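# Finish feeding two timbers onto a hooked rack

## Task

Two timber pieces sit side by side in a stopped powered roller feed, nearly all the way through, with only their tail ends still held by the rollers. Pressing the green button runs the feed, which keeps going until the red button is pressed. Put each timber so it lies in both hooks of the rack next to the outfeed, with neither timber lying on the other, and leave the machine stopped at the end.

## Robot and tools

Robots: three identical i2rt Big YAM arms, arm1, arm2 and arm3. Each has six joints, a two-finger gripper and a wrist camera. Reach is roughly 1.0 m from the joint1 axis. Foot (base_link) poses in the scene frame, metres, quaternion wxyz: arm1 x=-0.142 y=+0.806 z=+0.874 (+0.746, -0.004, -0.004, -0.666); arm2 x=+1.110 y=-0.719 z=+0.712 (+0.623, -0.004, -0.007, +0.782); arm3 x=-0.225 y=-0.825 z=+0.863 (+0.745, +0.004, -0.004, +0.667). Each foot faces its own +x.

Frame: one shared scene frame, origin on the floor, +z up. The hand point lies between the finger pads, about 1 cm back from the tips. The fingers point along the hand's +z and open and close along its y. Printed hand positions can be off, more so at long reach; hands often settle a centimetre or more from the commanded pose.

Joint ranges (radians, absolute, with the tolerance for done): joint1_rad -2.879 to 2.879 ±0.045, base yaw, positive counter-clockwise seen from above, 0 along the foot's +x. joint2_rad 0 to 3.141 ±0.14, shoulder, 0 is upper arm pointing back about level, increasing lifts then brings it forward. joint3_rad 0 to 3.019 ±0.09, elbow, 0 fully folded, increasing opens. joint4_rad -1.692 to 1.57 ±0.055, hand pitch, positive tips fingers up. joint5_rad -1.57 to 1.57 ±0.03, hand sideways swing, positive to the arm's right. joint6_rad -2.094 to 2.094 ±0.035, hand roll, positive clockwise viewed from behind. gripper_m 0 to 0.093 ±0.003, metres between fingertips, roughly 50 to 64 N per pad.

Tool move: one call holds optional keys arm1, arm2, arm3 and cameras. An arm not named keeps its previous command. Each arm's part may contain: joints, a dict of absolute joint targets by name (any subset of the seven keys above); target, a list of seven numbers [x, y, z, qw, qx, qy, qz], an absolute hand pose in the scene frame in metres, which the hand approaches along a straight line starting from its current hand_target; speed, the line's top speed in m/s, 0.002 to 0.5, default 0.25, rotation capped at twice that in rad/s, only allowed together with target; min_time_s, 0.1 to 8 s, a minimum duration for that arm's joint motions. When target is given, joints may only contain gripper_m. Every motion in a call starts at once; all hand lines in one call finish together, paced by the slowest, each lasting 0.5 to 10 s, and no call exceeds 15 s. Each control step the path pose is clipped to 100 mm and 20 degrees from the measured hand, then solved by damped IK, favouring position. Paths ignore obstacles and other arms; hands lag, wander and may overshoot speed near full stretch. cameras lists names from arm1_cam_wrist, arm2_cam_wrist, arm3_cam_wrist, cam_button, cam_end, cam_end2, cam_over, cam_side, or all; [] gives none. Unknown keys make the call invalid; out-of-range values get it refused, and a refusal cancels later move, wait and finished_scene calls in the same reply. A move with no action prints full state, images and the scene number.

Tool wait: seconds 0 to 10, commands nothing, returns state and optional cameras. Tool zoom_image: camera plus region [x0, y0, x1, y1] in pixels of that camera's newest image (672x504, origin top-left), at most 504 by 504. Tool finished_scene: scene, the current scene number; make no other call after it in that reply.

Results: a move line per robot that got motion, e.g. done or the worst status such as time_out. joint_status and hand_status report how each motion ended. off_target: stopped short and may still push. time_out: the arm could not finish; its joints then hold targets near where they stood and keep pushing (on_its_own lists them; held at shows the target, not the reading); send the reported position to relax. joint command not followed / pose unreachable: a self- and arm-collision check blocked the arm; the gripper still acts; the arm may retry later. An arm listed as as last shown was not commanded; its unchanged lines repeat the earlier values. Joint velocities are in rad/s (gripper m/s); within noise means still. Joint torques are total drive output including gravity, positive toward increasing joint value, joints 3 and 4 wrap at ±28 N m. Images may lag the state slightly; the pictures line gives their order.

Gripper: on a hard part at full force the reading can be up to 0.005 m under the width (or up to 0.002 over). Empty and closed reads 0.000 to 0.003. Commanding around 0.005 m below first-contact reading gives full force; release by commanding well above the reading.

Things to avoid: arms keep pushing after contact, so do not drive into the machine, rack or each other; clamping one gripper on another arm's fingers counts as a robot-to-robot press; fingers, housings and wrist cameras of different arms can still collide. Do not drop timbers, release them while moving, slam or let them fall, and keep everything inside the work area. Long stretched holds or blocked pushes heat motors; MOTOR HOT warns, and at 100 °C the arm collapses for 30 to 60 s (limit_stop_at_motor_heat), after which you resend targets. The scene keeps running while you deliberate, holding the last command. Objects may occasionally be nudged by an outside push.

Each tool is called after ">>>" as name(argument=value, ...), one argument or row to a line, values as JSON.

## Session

>>> move(
  arm1={"target":[-0.09,0.123,0.88,0,1,0,0],"speed":0.3,"joints":{"gripper_m":0.093}},
  arm3={"target":[-0.09,-0.13,0.88,0,1,0,0],"speed":0.3,"joints":{"gripper_m":0.093}},
  arm2={"target":[0.976,-0.381,0.85,0,0.783,-0.623,0],"speed":0.3,"joints":{"gripper_m":0.0}},
  cameras=["arm1_cam_wrist","arm2_cam_wrist","arm3_cam_wrist","cam_end","cam_end2","cam_over","cam_button"],
)

Scene clock: 3.67 s.
Joint torques (N m): arm1=[0.79 -20.37 13.18 -0.31 -0.09 0.07] | arm2=[-3.19 -9.47 8.54 0.53 -0.07 0.25] | arm3=[-1.08 -17.79 11.7 0.28 -0.07 -0.06]
Heat: arm1: hottest joint2_rad 23 °C; arm2: hottest joint3_rad 23 °C; arm3: hottest joint3_rad 23 °C.
move: arm1 off_target; arm2 off_target; arm3 off_target
Joint velocities: within noise
arm1.joint_positions: joint1_rad=-0.042 joint2_rad=+2.289 joint3_rad=+1.938 joint4_rad=-1.251 joint5_rad=+0.004 joint6_rad=+1.640 gripper_m=+0.09308
arm1.joint_status: all done
arm1.hand: x=-0.0950 y=+0.1349 z=+0.8736 quat_wxyz=(+0.009, -1.000, -0.001, +0.002) (m; scene frame)
arm1.hand_target: x=-0.0899 y=+0.1235 z=+0.8801 quat_wxyz=(+0.000, -1.000, +0.000, +0.000) (m; scene frame)
arm1.hand_status: off_target (0.014 m and 1.1 deg from the pose sent, 0.706 m and 66.6 deg at the start)
arm2.joint_positions: joint1_rad=+0.153 joint2_rad=+1.350 joint3_rad=+0.985 joint4_rad=-1.239 joint5_rad=-0.013 joint6_rad=+0.130 gripper_m=+0.00051
arm2.joint_status: all done
arm2.hand: x=+0.9763 y=-0.3914 z=+0.8429 quat_wxyz=(+0.008, +0.789, -0.614, +0.015) (m; scene frame)
arm2.hand_target: x=+0.9760 y=-0.3813 z=+0.8501 quat_wxyz=(+0.000, +0.783, -0.622, +0.000) (m; scene frame)
arm2.hand_status: off_target (0.013 m and 2.2 deg from the pose sent, 0.447 m and 71.2 deg at the start)
arm3.joint_positions: joint1_rad=-0.088 joint2_rad=+2.339 joint3_rad=+2.075 joint4_rad=-1.332 joint5_rad=-0.002 joint6_rad=-1.751 gripper_m=+0.09307
arm3.joint_status: all done
arm3.hand: x=-0.0875 y=-0.1426 z=+0.8789 quat_wxyz=(+0.006, +1.000, -0.009, -0.003) (m; scene frame)
arm3.hand_target: x=-0.0902 y=-0.1306 z=+0.8800 quat_wxyz=(-0.001, +1.000, +0.000, +0.000) (m; scene frame)
arm3.hand_status: off_target (0.013 m and 1.3 deg from the pose sent, 0.730 m and 78.0 deg at the start)
pictures: arm1_cam_wrist, arm2_cam_wrist, arm3_cam_wrist, cam_button, cam_end, cam_end2, cam_over

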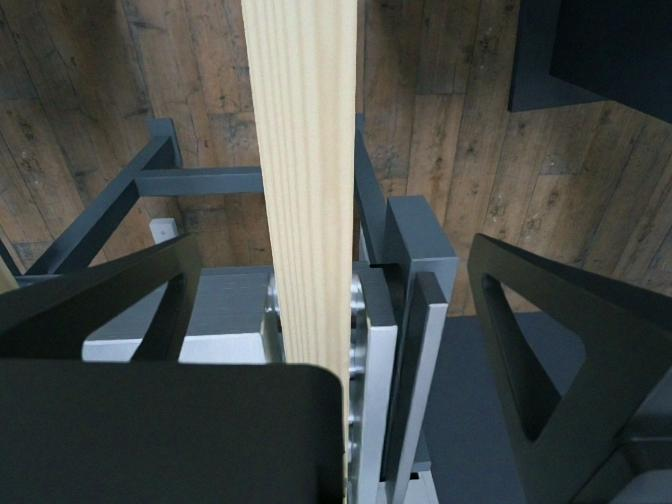

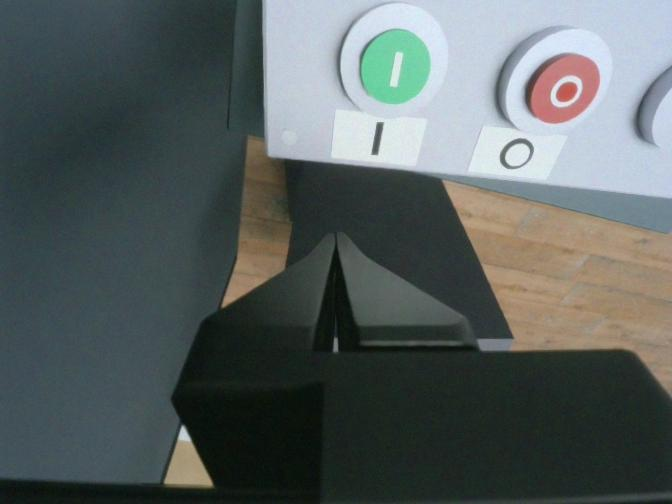

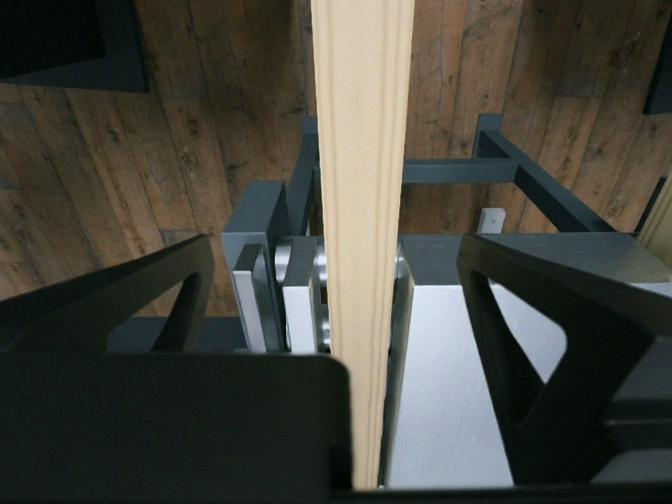

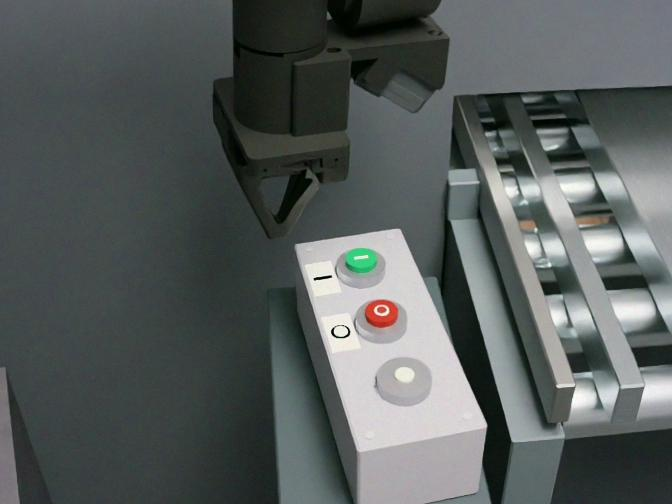

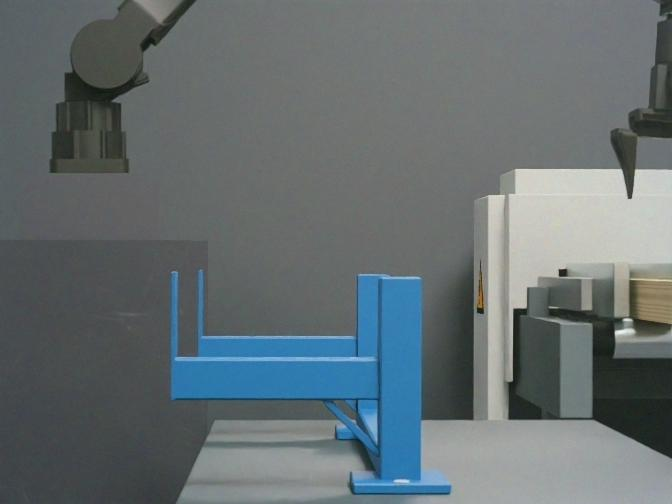

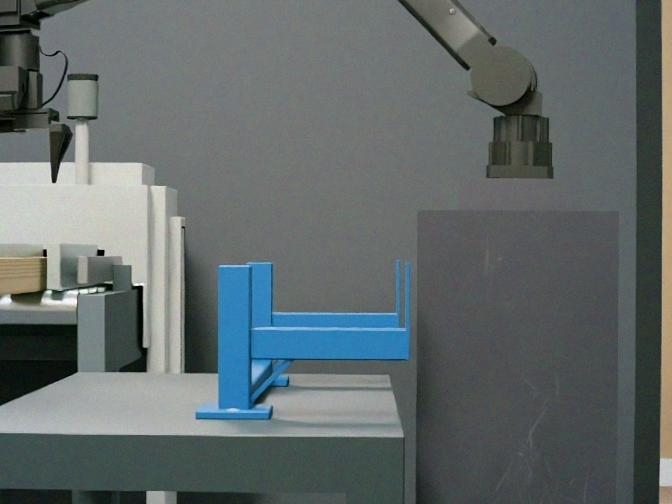

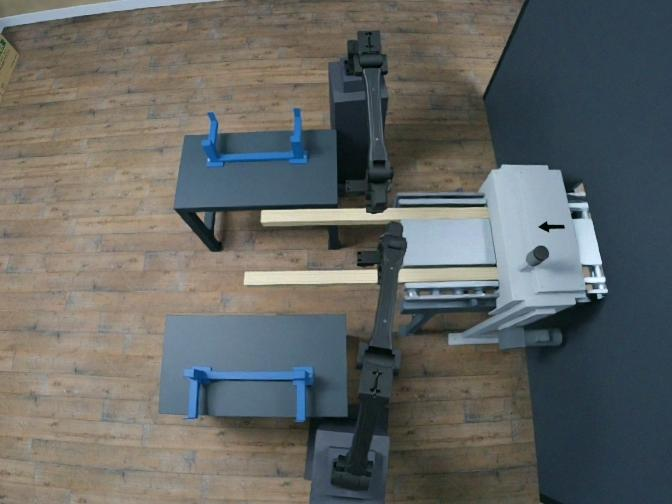

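>>> move(
  arm1={"target":[-0.074,0.121,0.733,0,1,0,0],"speed":0.15},
  arm3={"target":[-0.109,-0.12,0.728,0,1,0,0],"speed":0.15},
  arm2={"target":[0.979,-0.333,0.825,0,0.783,-0.623,0],"speed":0.15},
  cameras=["arm1_cam_wrist","arm2_cam_wrist","arm3_cam_wrist","cam_button"],
)

Scene clock: 45.40 s.
Joint torques (N m): arm1=[1.2 -21.19 10.14 0.58 -0.08 0.06] | arm2=[-3.25 -9.88 11.06 0.49 -0.04 0.03] | arm3=[-1.08 -18.96 9.03 0.85 -0.09 0.11]
Heat: arm1: hottest joint2_rad 27 °C; arm2: hottest joint3_rad 27 °C; arm3: hottest joint3_rad 33 °C.
move: arm1 off_target; arm2 off_target; arm3 off_target
Joint velocities: within noise
arm1.joint_positions: joint1_rad=-0.022 joint2_rad=+2.488 joint3_rad=+1.922 joint4_rad=-1.033 joint5_rad=+0.003 joint6_rad=+1.663 gripper_m=+0.09308
arm1.joint_status: not commanded
arm1.hand: x=-0.0811 y=+0.1282 z=+0.7359 quat_wxyz=(+0.008, -1.000, +0.001, +0.002) (m; scene frame)
arm1.hand_target: x=-0.0740 y=+0.1213 z=+0.7330 quat_wxyz=(+0.000, -1.000, +0.000, +0.000) (m; scene frame)
arm1.hand_status: off_target (0.011 m and 1.0 deg from the pose sent, 0.143 m and 1.1 deg at the start)
arm2.joint_positions: joint1_rad=+0.105 joint2_rad=+1.473 joint3_rad=+1.016 joint4_rad=-1.173 joint5_rad=-0.013 joint6_rad=+0.103 gripper_m=+0.00051
arm2.joint_status: not commanded
arm2.hand: x=+0.9839 y=-0.3600 z=+0.8104 quat_wxyz=(+0.015, +0.782, -0.623, +0.025) (m; scene frame)
arm2.hand_target: x=+0.9795 y=-0.3343 z=+0.8257 quat_wxyz=(+0.000, +0.783, -0.623, +0.000) (m; scene frame)
arm2.hand_status: off_target (0.031 m and 3.3 deg from the pose sent, 0.061 m and 2.2 deg at the start)
arm3.joint_positions: joint1_rad=-0.059 joint2_rad=+2.546 joint3_rad=+2.062 joint4_rad=-1.115 joint5_rad=-0.002 joint6_rad=-1.743 gripper_m=+0.09307
arm3.joint_status: not commanded
arm3.hand: x=-0.1053 y=-0.1288 z=+0.7325 quat_wxyz=(+0.007, +1.000, +0.001, -0.003) (m; scene frame)
arm3.hand_target: x=-0.1092 y=-0.1203 z=+0.7282 quat_wxyz=(+0.000, +1.000, +0.000, +0.000) (m; scene frame)
arm3.hand_status: off_target (0.011 m and 0.9 deg from the pose sent, 0.154 m and 1.3 deg at the start)
pictures: arm1_cam_wrist, arm2_cam_wrist, arm3_cam_wrist, cam_button

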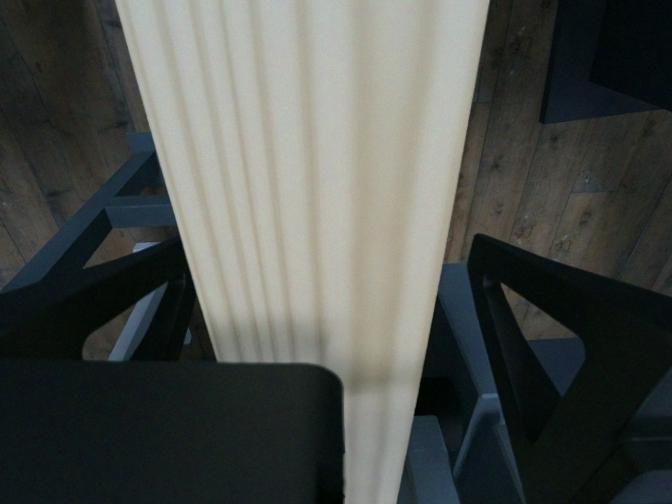

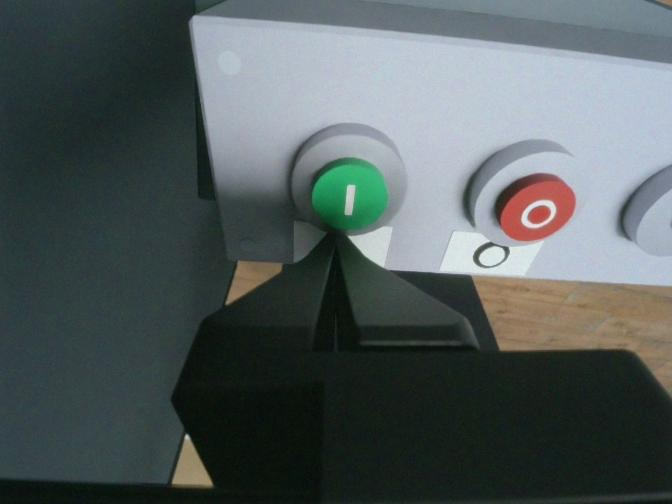

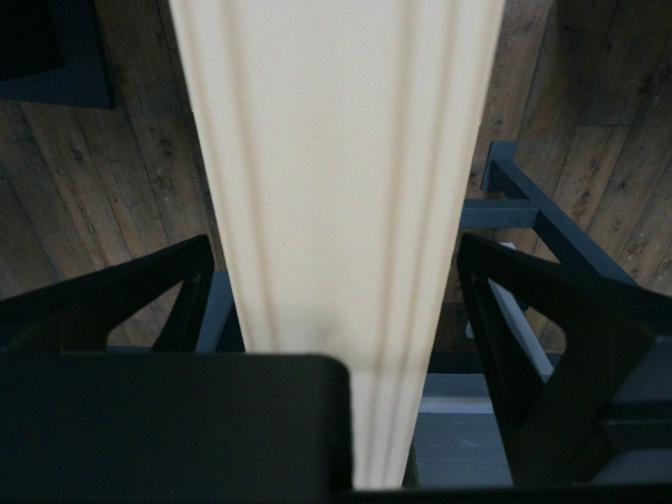

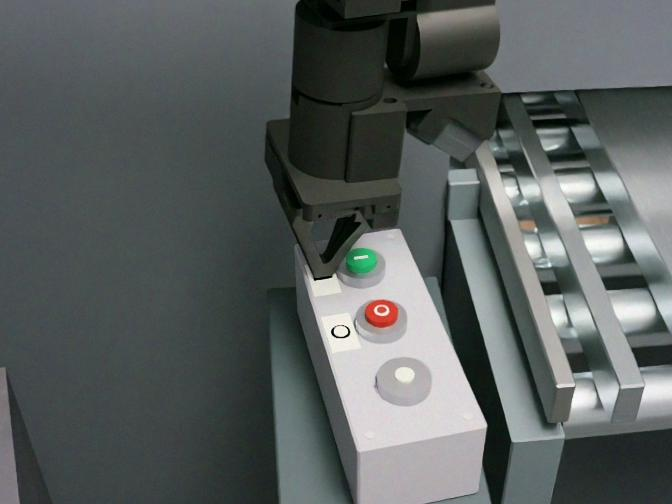

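>>> move(
  arm1={"joints":{"gripper_m":0.038}},
  arm3={"joints":{"gripper_m":0.038}},
  arm2={"target":[0.983,-0.318,0.86,0,0.783,-0.623,0],"speed":0.15},
  cameras=["arm2_cam_wrist","cam_button"],
)

Scene clock: 52.20 s.
Joint torques (N m): arm1=[1.08 -21.3 10.15 0.12 -0.09 0.11] | arm2=[-3.19 -10.4 11.34 -0.28 -0.05 0.02] | arm3=[-1.08 -19.08 9.29 0.68 -0.1 0.13]
Heat: arm1: hottest joint2_rad 27 °C; arm2: hottest joint3_rad 27 °C; arm3: hottest joint3_rad 33 °C.
move: arm1 off_target; arm2 off_target; arm3 off_target
Joint velocities: within noise
arm1.joint_positions: joint1_rad=-0.022 joint2_rad=+2.488 joint3_rad=+1.922 joint4_rad=-1.022 joint5_rad=+0.003 joint6_rad=+1.657 gripper_m=+0.04899
arm1.joint_status: gripper_m off_target (ended at +0.04902, target +0.03800)
arm1.hand: x=-0.0809 y=+0.1256 z=+0.7359 quat_wxyz=(+0.003, -1.000, -0.002, +0.002) (m; scene frame)
arm1.hand_target: x=-0.0740 y=+0.1214 z=+0.7330 quat_wxyz=(+0.000, -1.000, +0.000, +0.000) (m; scene frame)
arm1.hand_status: not commanded
arm2.joint_positions: joint1_rad=+0.083 joint2_rad=+1.474 joint3_rad=+1.114 joint4_rad=-1.246 joint5_rad=-0.013 joint6_rad=+0.082 gripper_m=+0.00051
arm2.joint_status: not commanded
arm2.hand: x=+0.9850 y=-0.3375 z=+0.8442 quat_wxyz=(+0.009, +0.782, -0.623, +0.015) (m; scene frame)
arm2.hand_target: x=+0.9833 y=-0.3189 z=+0.8601 quat_wxyz=(+0.000, +0.782, -0.623, +0.000) (m; scene frame)
arm2.hand_status: off_target (0.025 m and 2.0 deg from the pose sent, 0.065 m and 3.3 deg at the start)
arm3.joint_positions: joint1_rad=-0.059 joint2_rad=+2.546 joint3_rad=+2.062 joint4_rad=-1.110 joint5_rad=-0.001 joint6_rad=-1.742 gripper_m=+0.05072
arm3.joint_status: gripper_m off_target (ended at +0.05075, target +0.03800)
arm3.hand: x=-0.1050 y=-0.1275 z=+0.7325 quat_wxyz=(+0.005, +1.000, +0.001, -0.002) (m; scene frame)
arm3.hand_target: x=-0.1092 y=-0.1203 z=+0.7282 quat_wxyz=(+0.000, +1.000, +0.000, +0.000) (m; scene frame)
arm3.hand_status: not commanded
pictures: arm2_cam_wrist, cam_button

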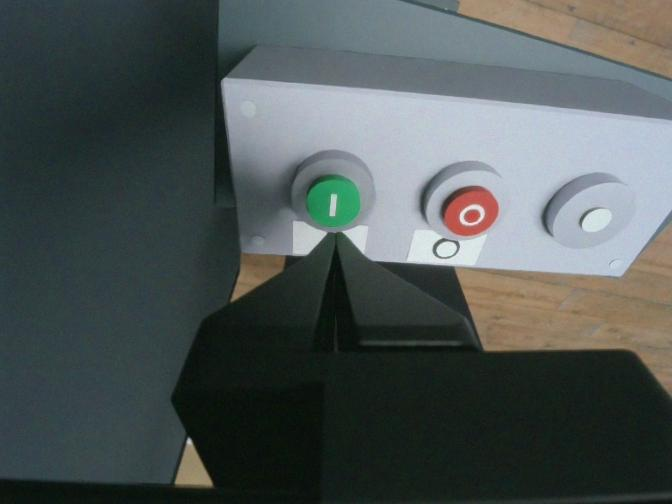

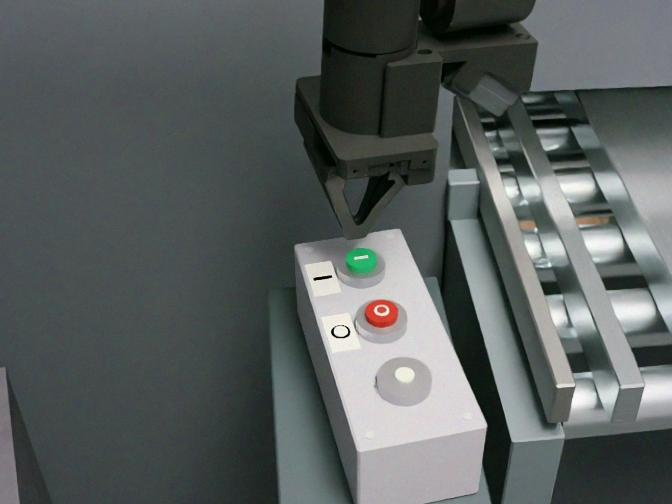

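>>> move(
  arm1={"target":[-0.12,0.121,0.775,0,1,0,0],"speed":0.1},
  arm3={"target":[-0.155,-0.12,0.77,0,1,0,0],"speed":0.1},
  arm2={"target":[0.984,-0.338,0.798,0,0.783,-0.623,0],"speed":0.1},
  cameras=["arm2_cam_wrist","cam_end2","cam_over","cam_button"],
)

Scene clock: 68.57 s.
Joint torques (N m): arm1=[0.62 -25.99 9.95 -0.99 0.23 -0.11] | arm2=[-2.14 -9.05 5.31 1.25 -0.07 0.17] | arm3=[-2.67 -23.88 9.32 -0.12 -0.46 0.13]
Heat: arm1: hottest joint2_rad 29 °C; arm2: hottest joint3_rad 29 °C; arm3: hottest joint3_rad 32 °C.
move: arm1 off_target; arm2 off_target; arm3 off_target
Joint velocities: within noise
arm1.joint_positions: joint1_rad=-0.083 joint2_rad=+2.481 joint3_rad=+1.903 joint4_rad=-1.052 joint5_rad=-0.004 joint6_rad=+1.617 gripper_m=+0.04899
arm1.joint_status: not commanded
arm1.hand: x=-0.1215 y=+0.1370 z=+0.7346 quat_wxyz=(+0.023, -1.000, +0.008, -0.002) (m; scene frame)
arm1.hand_target: x=-0.1201 y=+0.1217 z=+0.7744 quat_wxyz=(+0.000, -1.000, +0.000, +0.000) (m; scene frame)
arm1.hand_status: off_target (0.043 m and 2.9 deg from the pose sent, 0.055 m and 0.4 deg at the start)
arm2.joint_positions: joint1_rad=+0.083 joint2_rad=+1.476 joint3_rad=+1.040 joint4_rad=-1.115 joint5_rad=-0.013 joint6_rad=+0.081 gripper_m=+0.00051
arm2.joint_status: not commanded
arm2.hand: x=+0.9845 y=-0.3346 z=+0.8172 quat_wxyz=(-0.007, +0.783, -0.622, -0.008) (m; scene frame)
arm2.hand_target: x=+0.9843 y=-0.3388 z=+0.7986 quat_wxyz=(+0.000, +0.783, -0.623, +0.000) (m; scene frame)
arm2.hand_status: off_target (0.020 m and 1.2 deg from the pose sent, 0.046 m and 2.0 deg at the start)
arm3.joint_positions: joint1_rad=+0.023 joint2_rad=+2.534 joint3_rad=+2.019 joint4_rad=-1.129 joint5_rad=+0.009 joint6_rad=-1.679 gripper_m=+0.05072
arm3.joint_status: not commanded
arm3.hand: x=-0.1630 y=-0.1406 z=+0.7263 quat_wxyz=(+0.031, +0.999, +0.010, +0.001) (m; scene frame)
arm3.hand_target: x=-0.1549 y=-0.1212 z=+0.7697 quat_wxyz=(+0.000, +1.000, +0.000, +0.000) (m; scene frame)
arm3.hand_status: off_target (0.049 m and 3.8 deg from the pose sent, 0.063 m and 0.6 deg at the start)
pictures: arm2_cam_wrist, cam_button, cam_end2, cam_over

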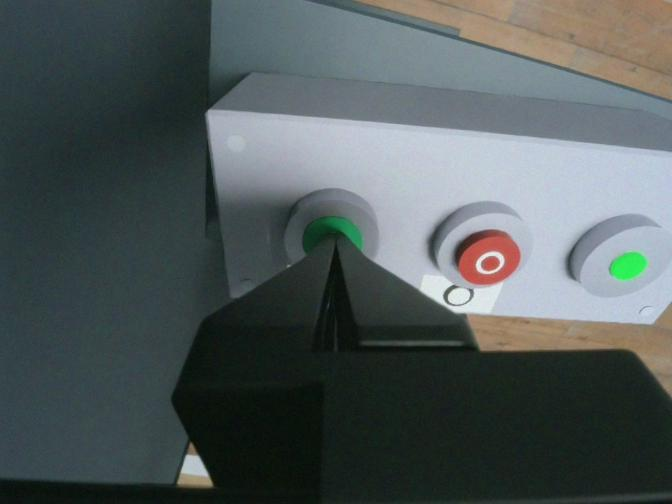

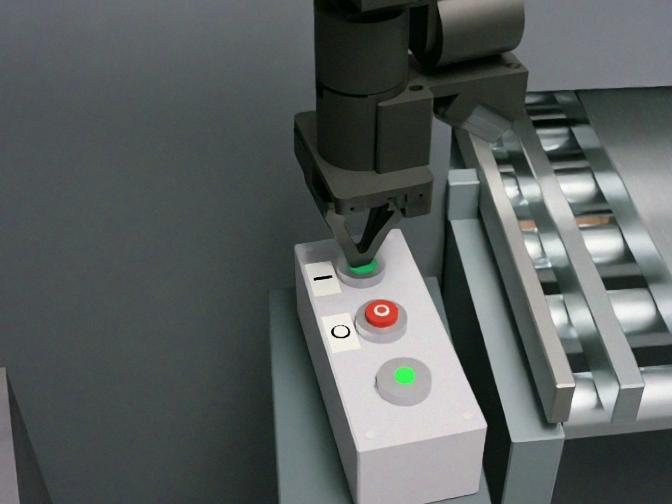

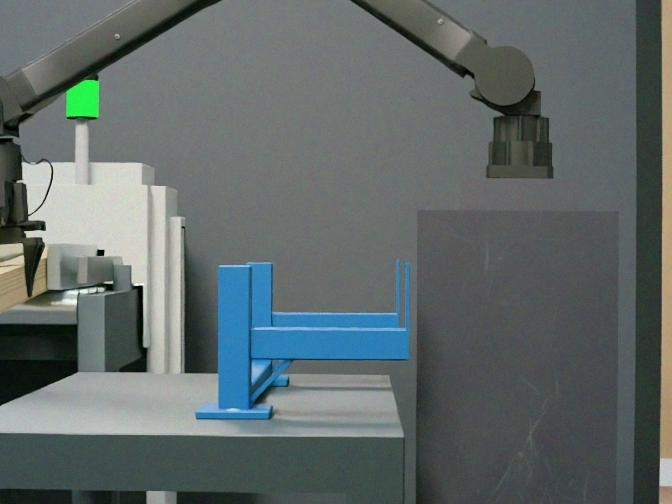

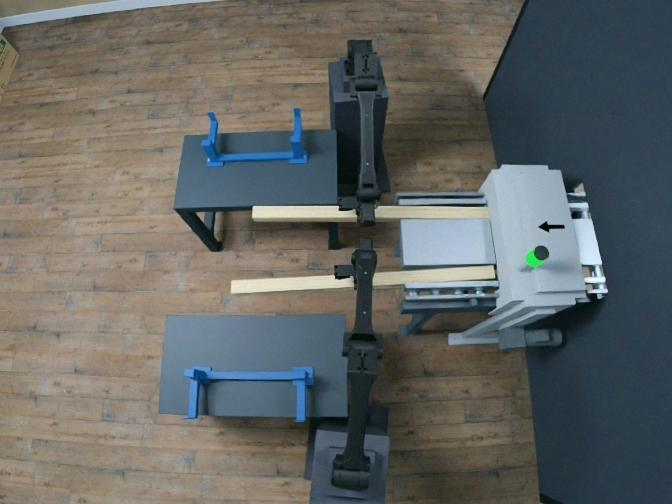

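>>> move(
  arm1={"target":[-0.16,0.125,0.89,0,0.9992,0,-0.04],"speed":0.12},
  arm3={"target":[-0.2,-0.125,0.89,0,0.9992,0,-0.04],"speed":0.12},
  arm2={"target":[1.047,-0.313,0.85,0,0.783,-0.623,0],"speed":0.12},
  cameras=["arm2_cam_wrist","cam_end","cam_end2","cam_over","cam_side"],
)

Scene clock: 83.43 s.
Joint torques (N m): arm1=[-0.97 -29.92 13 -3.37 0.02 -0.58] | arm2=[-2.9 -11.28 11.19 -0.31 -0.02 0.03] | arm3=[-1.08 -28.45 10.41 -2.13 -0.15 0.69]
Heat: arm1: hottest joint2_rad 33 °C; arm2: hottest joint3_rad 28 °C; arm3: hottest joint3_rad 33 °C.
move: arm1 off_target; arm2 off_target; arm3 off_target
Joint velocities: within noise
arm1.joint_positions: joint1_rad=-0.105 joint2_rad=+2.381 joint3_rad=+1.903 joint4_rad=-1.174 joint5_rad=+0.087 joint6_rad=+1.632 gripper_m=+0.04898
arm1.joint_status: not commanded
arm1.hand: x=-0.1520 y=+0.1431 z=+0.8022 quat_wxyz=(+0.033, -0.998, +0.025, +0.044) (m; scene frame)
arm1.hand_target: x=-0.1600 y=+0.1273 z=+0.8858 quat_wxyz=(-0.002, -0.999, +0.001, +0.042) (m; scene frame)
arm1.hand_status: off_target (0.090 m and 4.7 deg from the pose sent, 0.161 m and 5.6 deg at the start; pose on its path clipped on 16 of 58 steps)
arm2.joint_positions: joint1_rad=-0.073 joint2_rad=+1.476 joint3_rad=+1.069 joint4_rad=-1.218 joint5_rad=-0.014 joint6_rad=-0.070 gripper_m=+0.00051
arm2.joint_status: not commanded
arm2.hand: x=+1.0478 y=-0.3332 z=+0.8288 quat_wxyz=(+0.017, +0.781, -0.624, +0.018) (m; scene frame)
arm2.hand_target: x=+1.0471 y=-0.3142 z=+0.8501 quat_wxyz=(+0.000, +0.782, -0.623, +0.000) (m; scene frame)
arm2.hand_status: off_target (0.029 m and 2.9 deg from the pose sent, 0.074 m and 1.2 deg at the start)
arm3.joint_positions: joint1_rad=+0.045 joint2_rad=+2.451 joint3_rad=+2.000 joint4_rad=-1.221 joint5_rad=-0.085 joint6_rad=-1.692 gripper_m=+0.05072
arm3.joint_status: not commanded
arm3.hand: x=-0.1951 y=-0.1485 z=+0.7780 quat_wxyz=(+0.040, +0.998, +0.026, -0.047) (m; scene frame)
arm3.hand_target: x=-0.1995 y=-0.1305 z=+0.8705 quat_wxyz=(-0.002, +0.999, +0.001, -0.042) (m; scene frame)
arm3.hand_status: off_target (0.115 m and 5.5 deg from the pose sent, 0.169 m and 6.0 deg at the start; pose on its path clipped on 43 of 58 steps)
pictures: arm2_cam_wrist, cam_end, cam_end2, cam_over, cam_side

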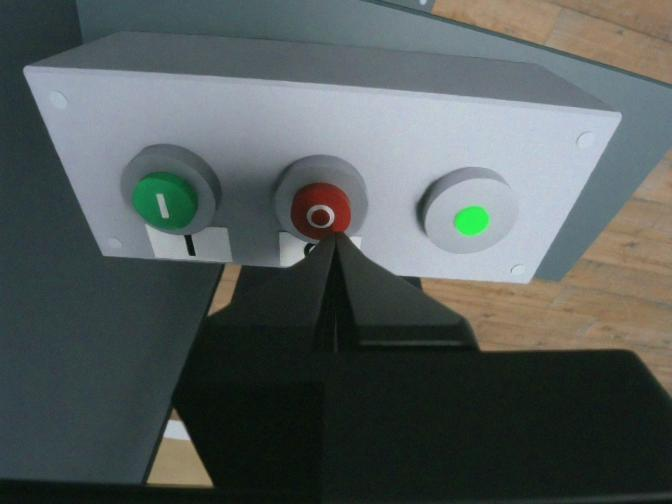

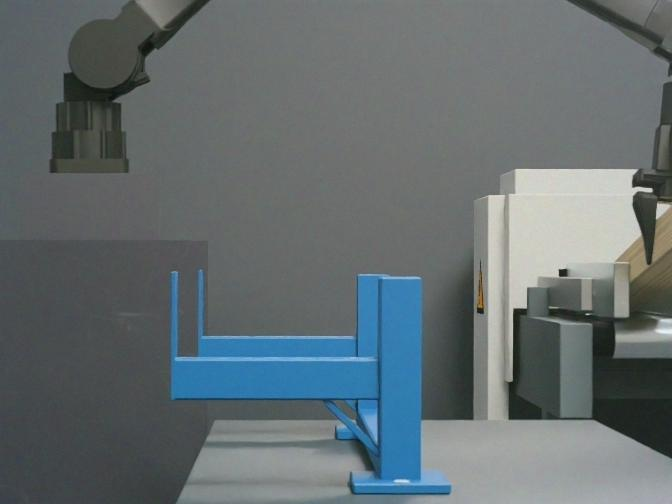

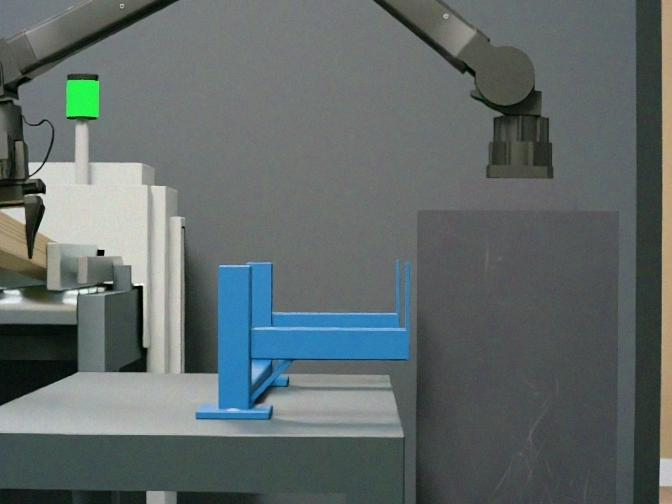

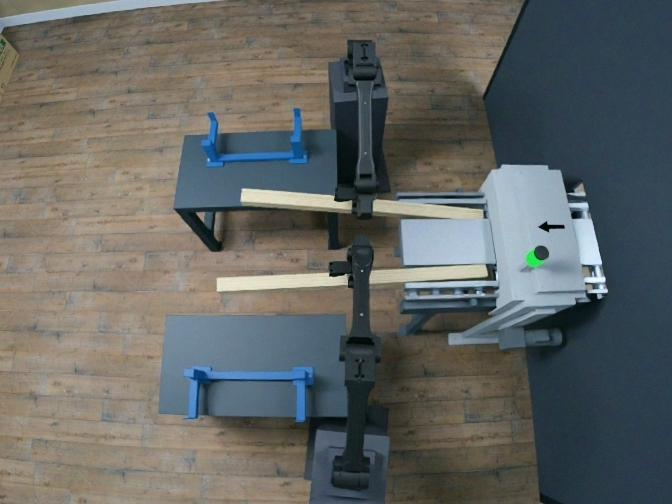

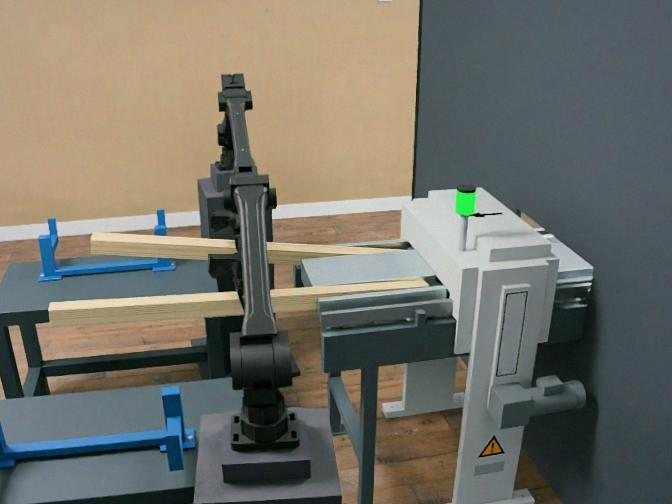

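>>> move(
  arm1={"target":[-0.27,0.17,0.95,0,1,0,0.01],"speed":0.13},
  arm3={"target":[-0.30,-0.17,0.95,0,0.9996,0,-0.028],"speed":0.13},
  arm2={"target":[1.042,-0.333,0.798,0,0.783,-0.623,0],"speed":0.1},
  cameras=["cam_end","cam_end2","cam_over","cam_side"],
)

Scene clock: 99.87 s.
Joint torques (N m): arm1=[0.85 -28.51 12.07 -1.11 -0.37 -0.03] | arm2=[-1.38 -8.94 5.11 0.96 -0.03 0.24] | arm3=[-2.49 -26.05 11.81 -0.51 -0.24 0.11]
Heat: arm1: hottest joint2_rad 33 °C; arm2: hottest joint3_rad 30 °C; arm3: hottest joint2_rad 36 °C.
move: arm1 off_target; arm2 off_target; arm3 off_target
Joint velocities: within noise
arm1.joint_positions: joint1_rad=-0.321 joint2_rad=+2.236 joint3_rad=+1.837 joint4_rad=-1.299 joint5_rad=-0.005 joint6_rad=+1.378 gripper_m=+0.04885
arm1.joint_status: not commanded
arm1.hand: x=-0.2713 y=+0.1903 z=+0.8729 quat_wxyz=(+0.056, -0.998, +0.008, -0.016) (m; scene frame)
arm1.hand_target: x=-0.2695 y=+0.1732 z=+0.9475 quat_wxyz=(+0.000, -1.000, +0.000, -0.010) (m; scene frame)
arm1.hand_status: off_target (0.080 m and 6.5 deg from the pose sent, 0.191 m and 7.8 deg at the start; pose on its path clipped on 20 of 68 steps)
arm2.joint_positions: joint1_rad=-0.072 joint2_rad=+1.458 joint3_rad=+1.018 joint4_rad=-1.104 joint5_rad=-0.014 joint6_rad=-0.070 gripper_m=+0.00051
arm2.joint_status: not commanded
arm2.hand: x=+1.0463 y=-0.3255 z=+0.8172 quat_wxyz=(-0.011, +0.781, -0.624, -0.011) (m; scene frame)
arm2.hand_target: x=+1.0424 y=-0.3336 z=+0.7988 quat_wxyz=(+0.000, +0.783, -0.623, +0.000) (m; scene frame)
arm2.hand_status: off_target (0.021 m and 1.8 deg from the pose sent, 0.031 m and 2.8 deg at the start)
arm3.joint_positions: joint1_rad=+0.217 joint2_rad=+2.249 joint3_rad=+1.858 joint4_rad=-1.325 joint5_rad=-0.057 joint6_rad=-1.480 gripper_m=+0.05072
arm3.joint_status: not commanded
arm3.hand: x=-0.3011 y=-0.2000 z=+0.8623 quat_wxyz=(+0.069, +0.997, +0.006, -0.021) (m; scene frame)
arm3.hand_target: x=-0.2994 y=-0.1754 z=+0.9479 quat_wxyz=(+0.000, +1.000, +0.000, -0.028) (m; scene frame)
arm3.hand_status: off_target (0.093 m and 8.0 deg from the pose sent, 0.203 m and 5.9 deg at the start; pose on its path clipped on 44 of 68 steps)
pictures: cam_end, cam_end2, cam_over, cam_side

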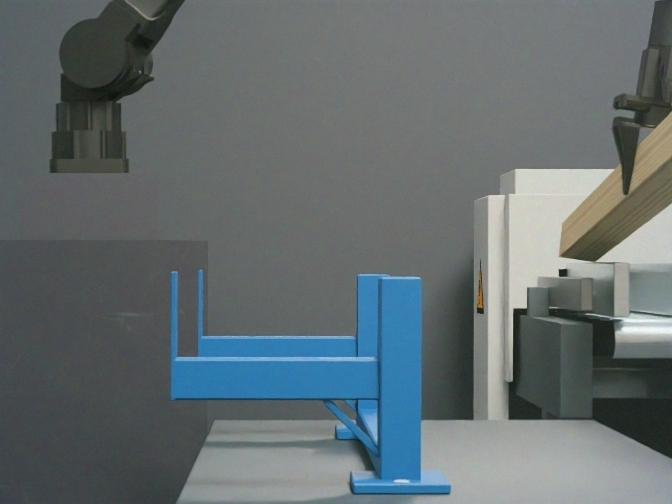

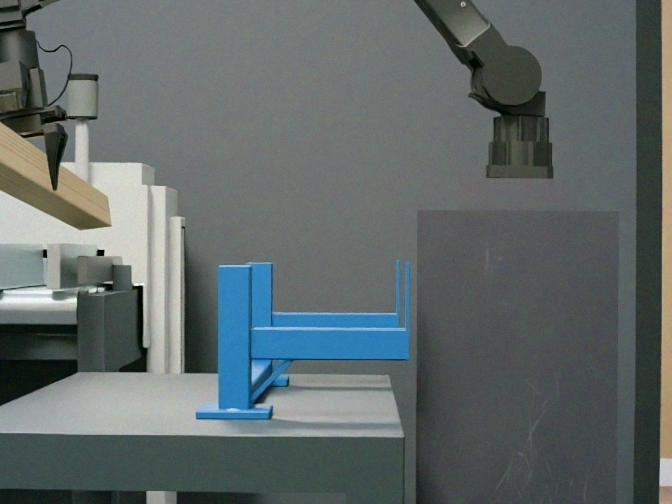

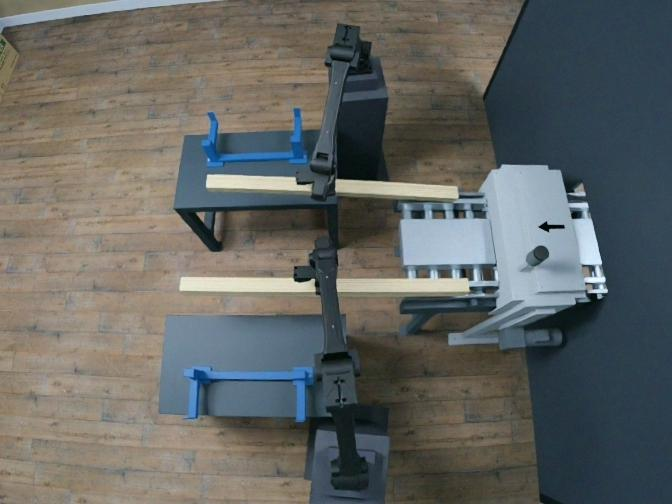

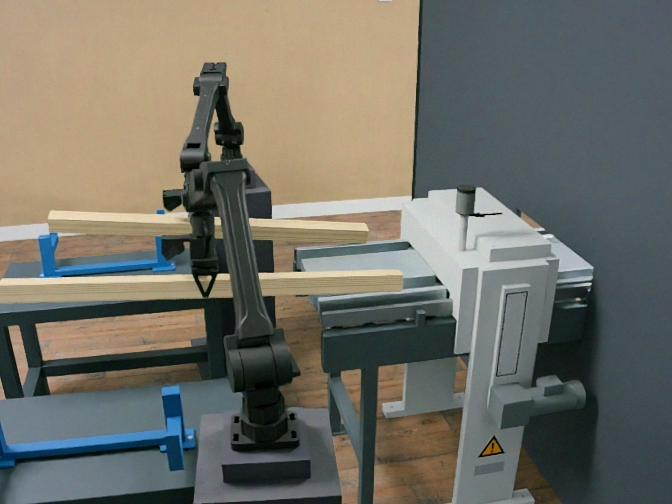

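>>> move(
  arm1={"target":[-0.605,0.535,0.92,0,1,0,0.01],"speed":0.2},
  arm3={"target":[-0.62,-0.532,0.93,0,0.9996,0,-0.028],"speed":0.2},
  arm2={"target":[1.042,-0.345,0.88,0,0.783,-0.623,0],"speed":0.1},
  cameras=["cam_end","cam_end2","cam_over"],
)

Scene clock: 126.50 s.
Joint torques (N m): arm1=[1.08 -19.9 14.13 -0.73 -0.29 -0.06] | arm2=[-1.44 -10.75 11.54 -0.31 -0.07 0.24] | arm3=[-2.43 -18.08 9.72 0.54 -0.13 0.11]
Heat: arm1: hottest joint2_rad 33 °C; arm2: hottest joint3_rad 29 °C; arm3: hottest joint2_rad 39 °C.
move: arm1 off_target; arm2 off_target; arm3 off_target
Joint velocities: within noise
arm1.joint_positions: joint1_rad=-1.159 joint2_rad=+1.930 joint3_rad=+1.326 joint4_rad=-1.090 joint5_rad=+0.009 joint6_rad=+0.539 gripper_m=+0.04885
arm1.joint_status: not commanded
arm1.hand: x=-0.5775 y=+0.5562 z=+0.8742 quat_wxyz=(+0.029, -0.998, +0.006, -0.052) (m; scene frame)
arm1.hand_target: x=-0.6024 y=+0.5367 z=+0.9204 quat_wxyz=(+0.000, -1.000, +0.000, -0.010) (m; scene frame)
arm1.hand_status: off_target (0.057 m and 5.9 deg from the pose sent, 0.482 m and 6.5 deg at the start)
arm2.joint_positions: joint1_rad=-0.068 joint2_rad=+1.381 joint3_rad=+1.043 joint4_rad=-1.297 joint5_rad=-0.014 joint6_rad=-0.069 gripper_m=+0.00051
arm2.joint_status: not commanded
arm2.hand: x=+1.0501 y=-0.3631 z=+0.8544 quat_wxyz=(+0.020, +0.781, -0.623, +0.023) (m; scene frame)
arm2.hand_target: x=+1.0423 y=-0.3463 z=+0.8799 quat_wxyz=(+0.000, +0.783, -0.623, +0.000) (m; scene frame)
arm2.hand_status: off_target (0.032 m and 3.5 deg from the pose sent, 0.066 m and 1.7 deg at the start)
arm3.joint_positions: joint1_rad=+1.034 joint2_rad=+1.799 joint3_rad=+1.182 joint4_rad=-1.033 joint5_rad=-0.045 joint6_rad=-0.660 gripper_m=+0.05072
arm3.joint_status: not commanded
arm3.hand: x=-0.6008 y=-0.5501 z=+0.8820 quat_wxyz=(+0.035, +0.999, +0.006, +0.018) (m; scene frame)
arm3.hand_target: x=-0.6182 y=-0.5334 z=+0.9295 quat_wxyz=(+0.000, +1.000, +0.000, -0.028) (m; scene frame)
arm3.hand_status: off_target (0.055 m and 6.7 deg from the pose sent, 0.465 m and 8.0 deg at the start)
pictures: cam_end, cam_end2, cam_over

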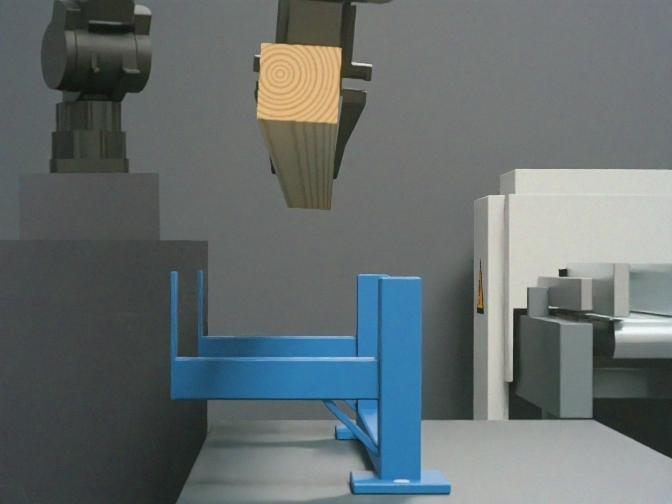

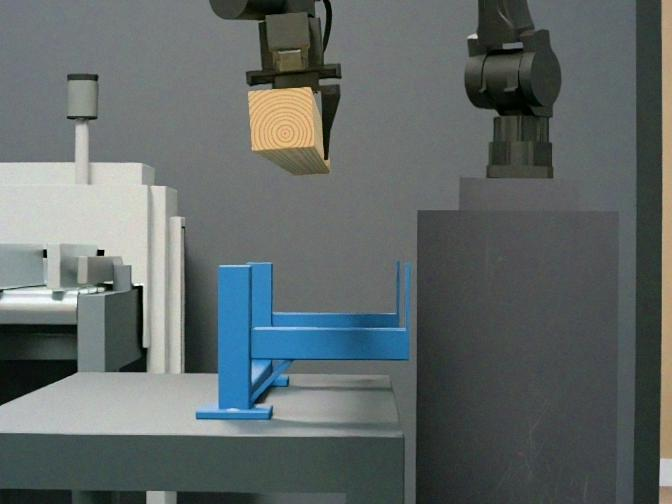

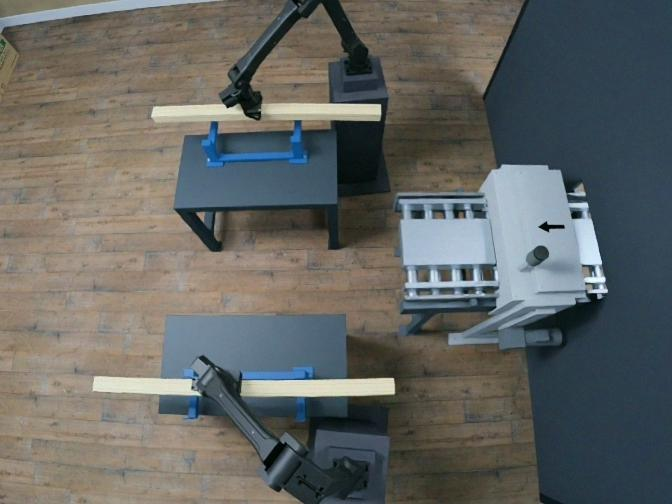

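>>> move(
  arm1={"target":[-0.605,0.548,0.778,0,0.9998,0,0.02],"speed":0.12},
  arm3={"target":[-0.62,-0.548,0.775,0,0.9992,0,-0.041],"speed":0.12},
  cameras=["cam_end","cam_end2","cam_over"],
)

Scene clock: 142.07 s.
Joint torques (N m): arm1=[-0.09 -21.25 8.25 -0.32 -0.28 -0.09] | arm2=[-1.49 -10.75 11.54 -0.32 -0.07 0.24] | arm3=[-1.32 -16.21 6.78 0.79 -0.3 0.13]
Heat: arm1: hottest joint2_rad 35 °C; arm2: hottest joint3_rad 29 °C; arm3: hottest joint3_rad 35 °C.
move: arm1 off_target; arm3 off_target
Joint velocities: within noise
arm1.joint_positions: joint1_rad=-1.172 joint2_rad=+2.157 joint3_rad=+1.281 joint4_rad=-0.806 joint5_rad=-0.001 joint6_rad=+0.514 gripper_m=+0.04885
arm1.joint_status: not commanded
arm1.hand: x=-0.5821 y=+0.5577 z=+0.7448 quat_wxyz=(+0.021, -0.999, +0.000, -0.049) (m; scene frame)
arm1.hand_target: x=-0.6042 y=+0.5486 z=+0.7777 quat_wxyz=(+0.000, -1.000, +0.000, -0.020) (m; scene frame)
arm1.hand_status: off_target (0.041 m and 4.1 deg from the pose sent, 0.100 m and 5.0 deg at the start)
arm2: as last shown
arm3.joint_positions: joint1_rad=+1.045 joint2_rad=+2.007 joint3_rad=+1.036 joint4_rad=-0.619 joint5_rad=-0.056 joint6_rad=-0.637 gripper_m=+0.05072
arm3.joint_status: not commanded
arm3.hand: x=-0.5957 y=-0.5607 z=+0.7480 quat_wxyz=(+0.022, +1.000, +0.000, -0.009) (m; scene frame)
arm3.hand_target: x=-0.6192 y=-0.5487 z=+0.7751 quat_wxyz=(+0.000, +0.999, +0.000, -0.041) (m; scene frame)
arm3.hand_status: off_target (0.039 m and 4.4 deg from the pose sent, 0.109 m and 7.9 deg at the start)
pictures: cam_end, cam_end2, cam_over

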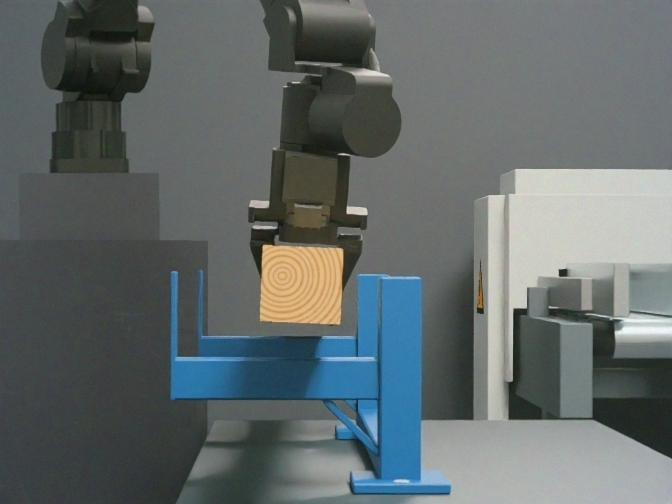

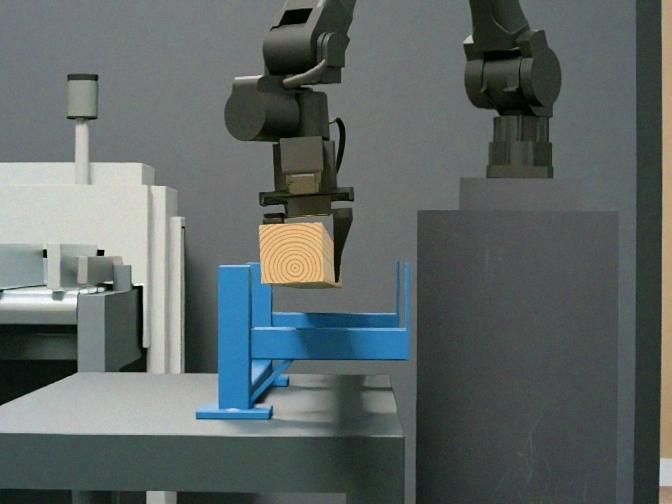

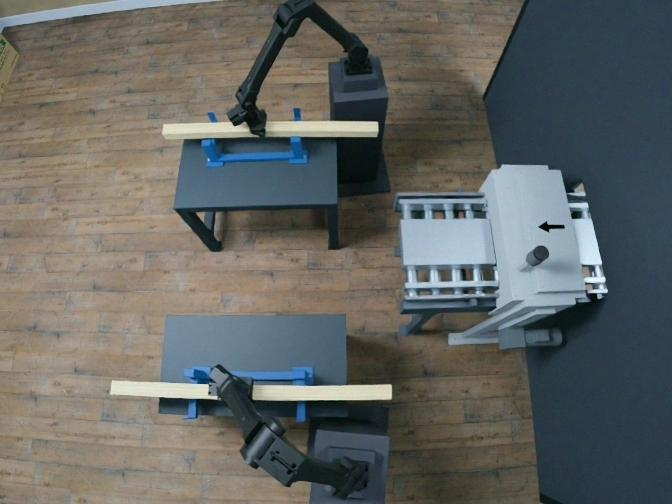

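>>> move(
  arm1={"target":[-0.605,0.548,0.752,0,0.9998,0,0.02],"speed":0.06},
  arm3={"target":[-0.62,-0.548,0.747,0,0.9992,0,-0.041],"speed":0.06},
  cameras=["cam_end","cam_end2","cam_side"],
)

Scene clock: 158.57 s.
Joint torques (N m): arm1=[0.03 -20.01 7.99 0.23 0.02 -0.06] | arm2=[-1.49 -10.75 11.55 -0.32 -0.07 0.24] | arm3=[-1.26 -16.38 6.17 0.77 -0.29 0.14]
Heat: arm1: hottest joint2_rad 33 °C; arm2: hottest joint3_rad 30 °C; arm3: hottest joint2_rad 34 °C.
move: arm1 off_target; arm3 off_target
Joint velocities: within noise
arm1.joint_positions: joint1_rad=-1.173 joint2_rad=+2.189 joint3_rad=+1.281 joint4_rad=-0.766 joint5_rad=-0.009 joint6_rad=+0.510 gripper_m=+0.04885
arm1.joint_status: not commanded
arm1.hand: x=-0.5825 y=+0.5562 z=+0.7283 quat_wxyz=(+0.015, -0.999, +0.000, -0.048) (m; scene frame)
arm1.hand_target: x=-0.6044 y=+0.5484 z=+0.7521 quat_wxyz=(+0.000, -1.000, +0.000, -0.020) (m; scene frame)
arm1.hand_status: off_target (0.034 m and 3.6 deg from the pose sent, 0.026 m and 4.1 deg at the start)
arm2: as last shown
arm3.joint_positions: joint1_rad=+1.045 joint2_rad=+2.067 joint3_rad=+1.036 joint4_rad=-0.554 joint5_rad=-0.056 joint6_rad=-0.636 gripper_m=+0.05072
arm3.joint_status: not commanded
arm3.hand: x=-0.5958 y=-0.5604 z=+0.7214 quat_wxyz=(+0.021, +1.000, +0.000, -0.011) (m; scene frame)
arm3.hand_target: x=-0.6193 y=-0.5486 z=+0.7472 quat_wxyz=(+0.000, +0.999, +0.000, -0.041) (m; scene frame)
arm3.hand_status: off_target (0.037 m and 4.2 deg from the pose sent, 0.027 m and 4.4 deg at the start)
pictures: cam_end, cam_end2, cam_side

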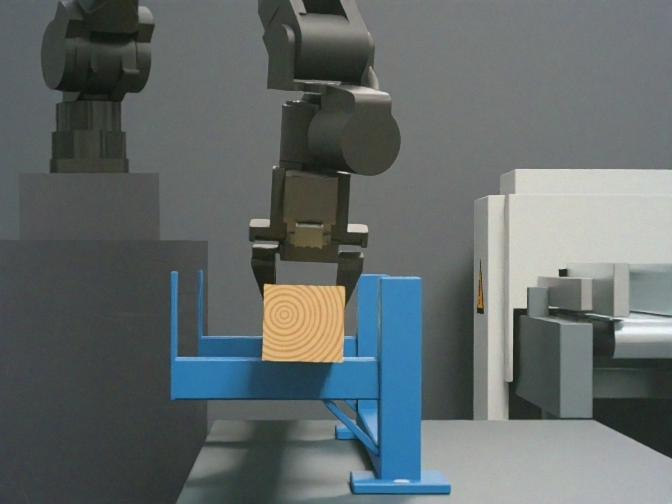

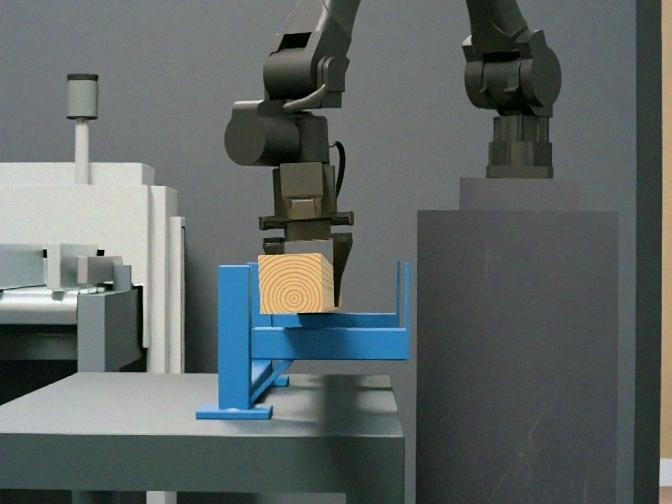

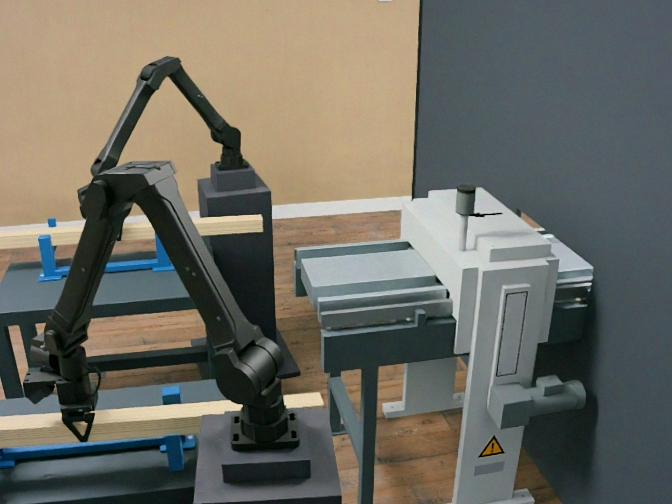

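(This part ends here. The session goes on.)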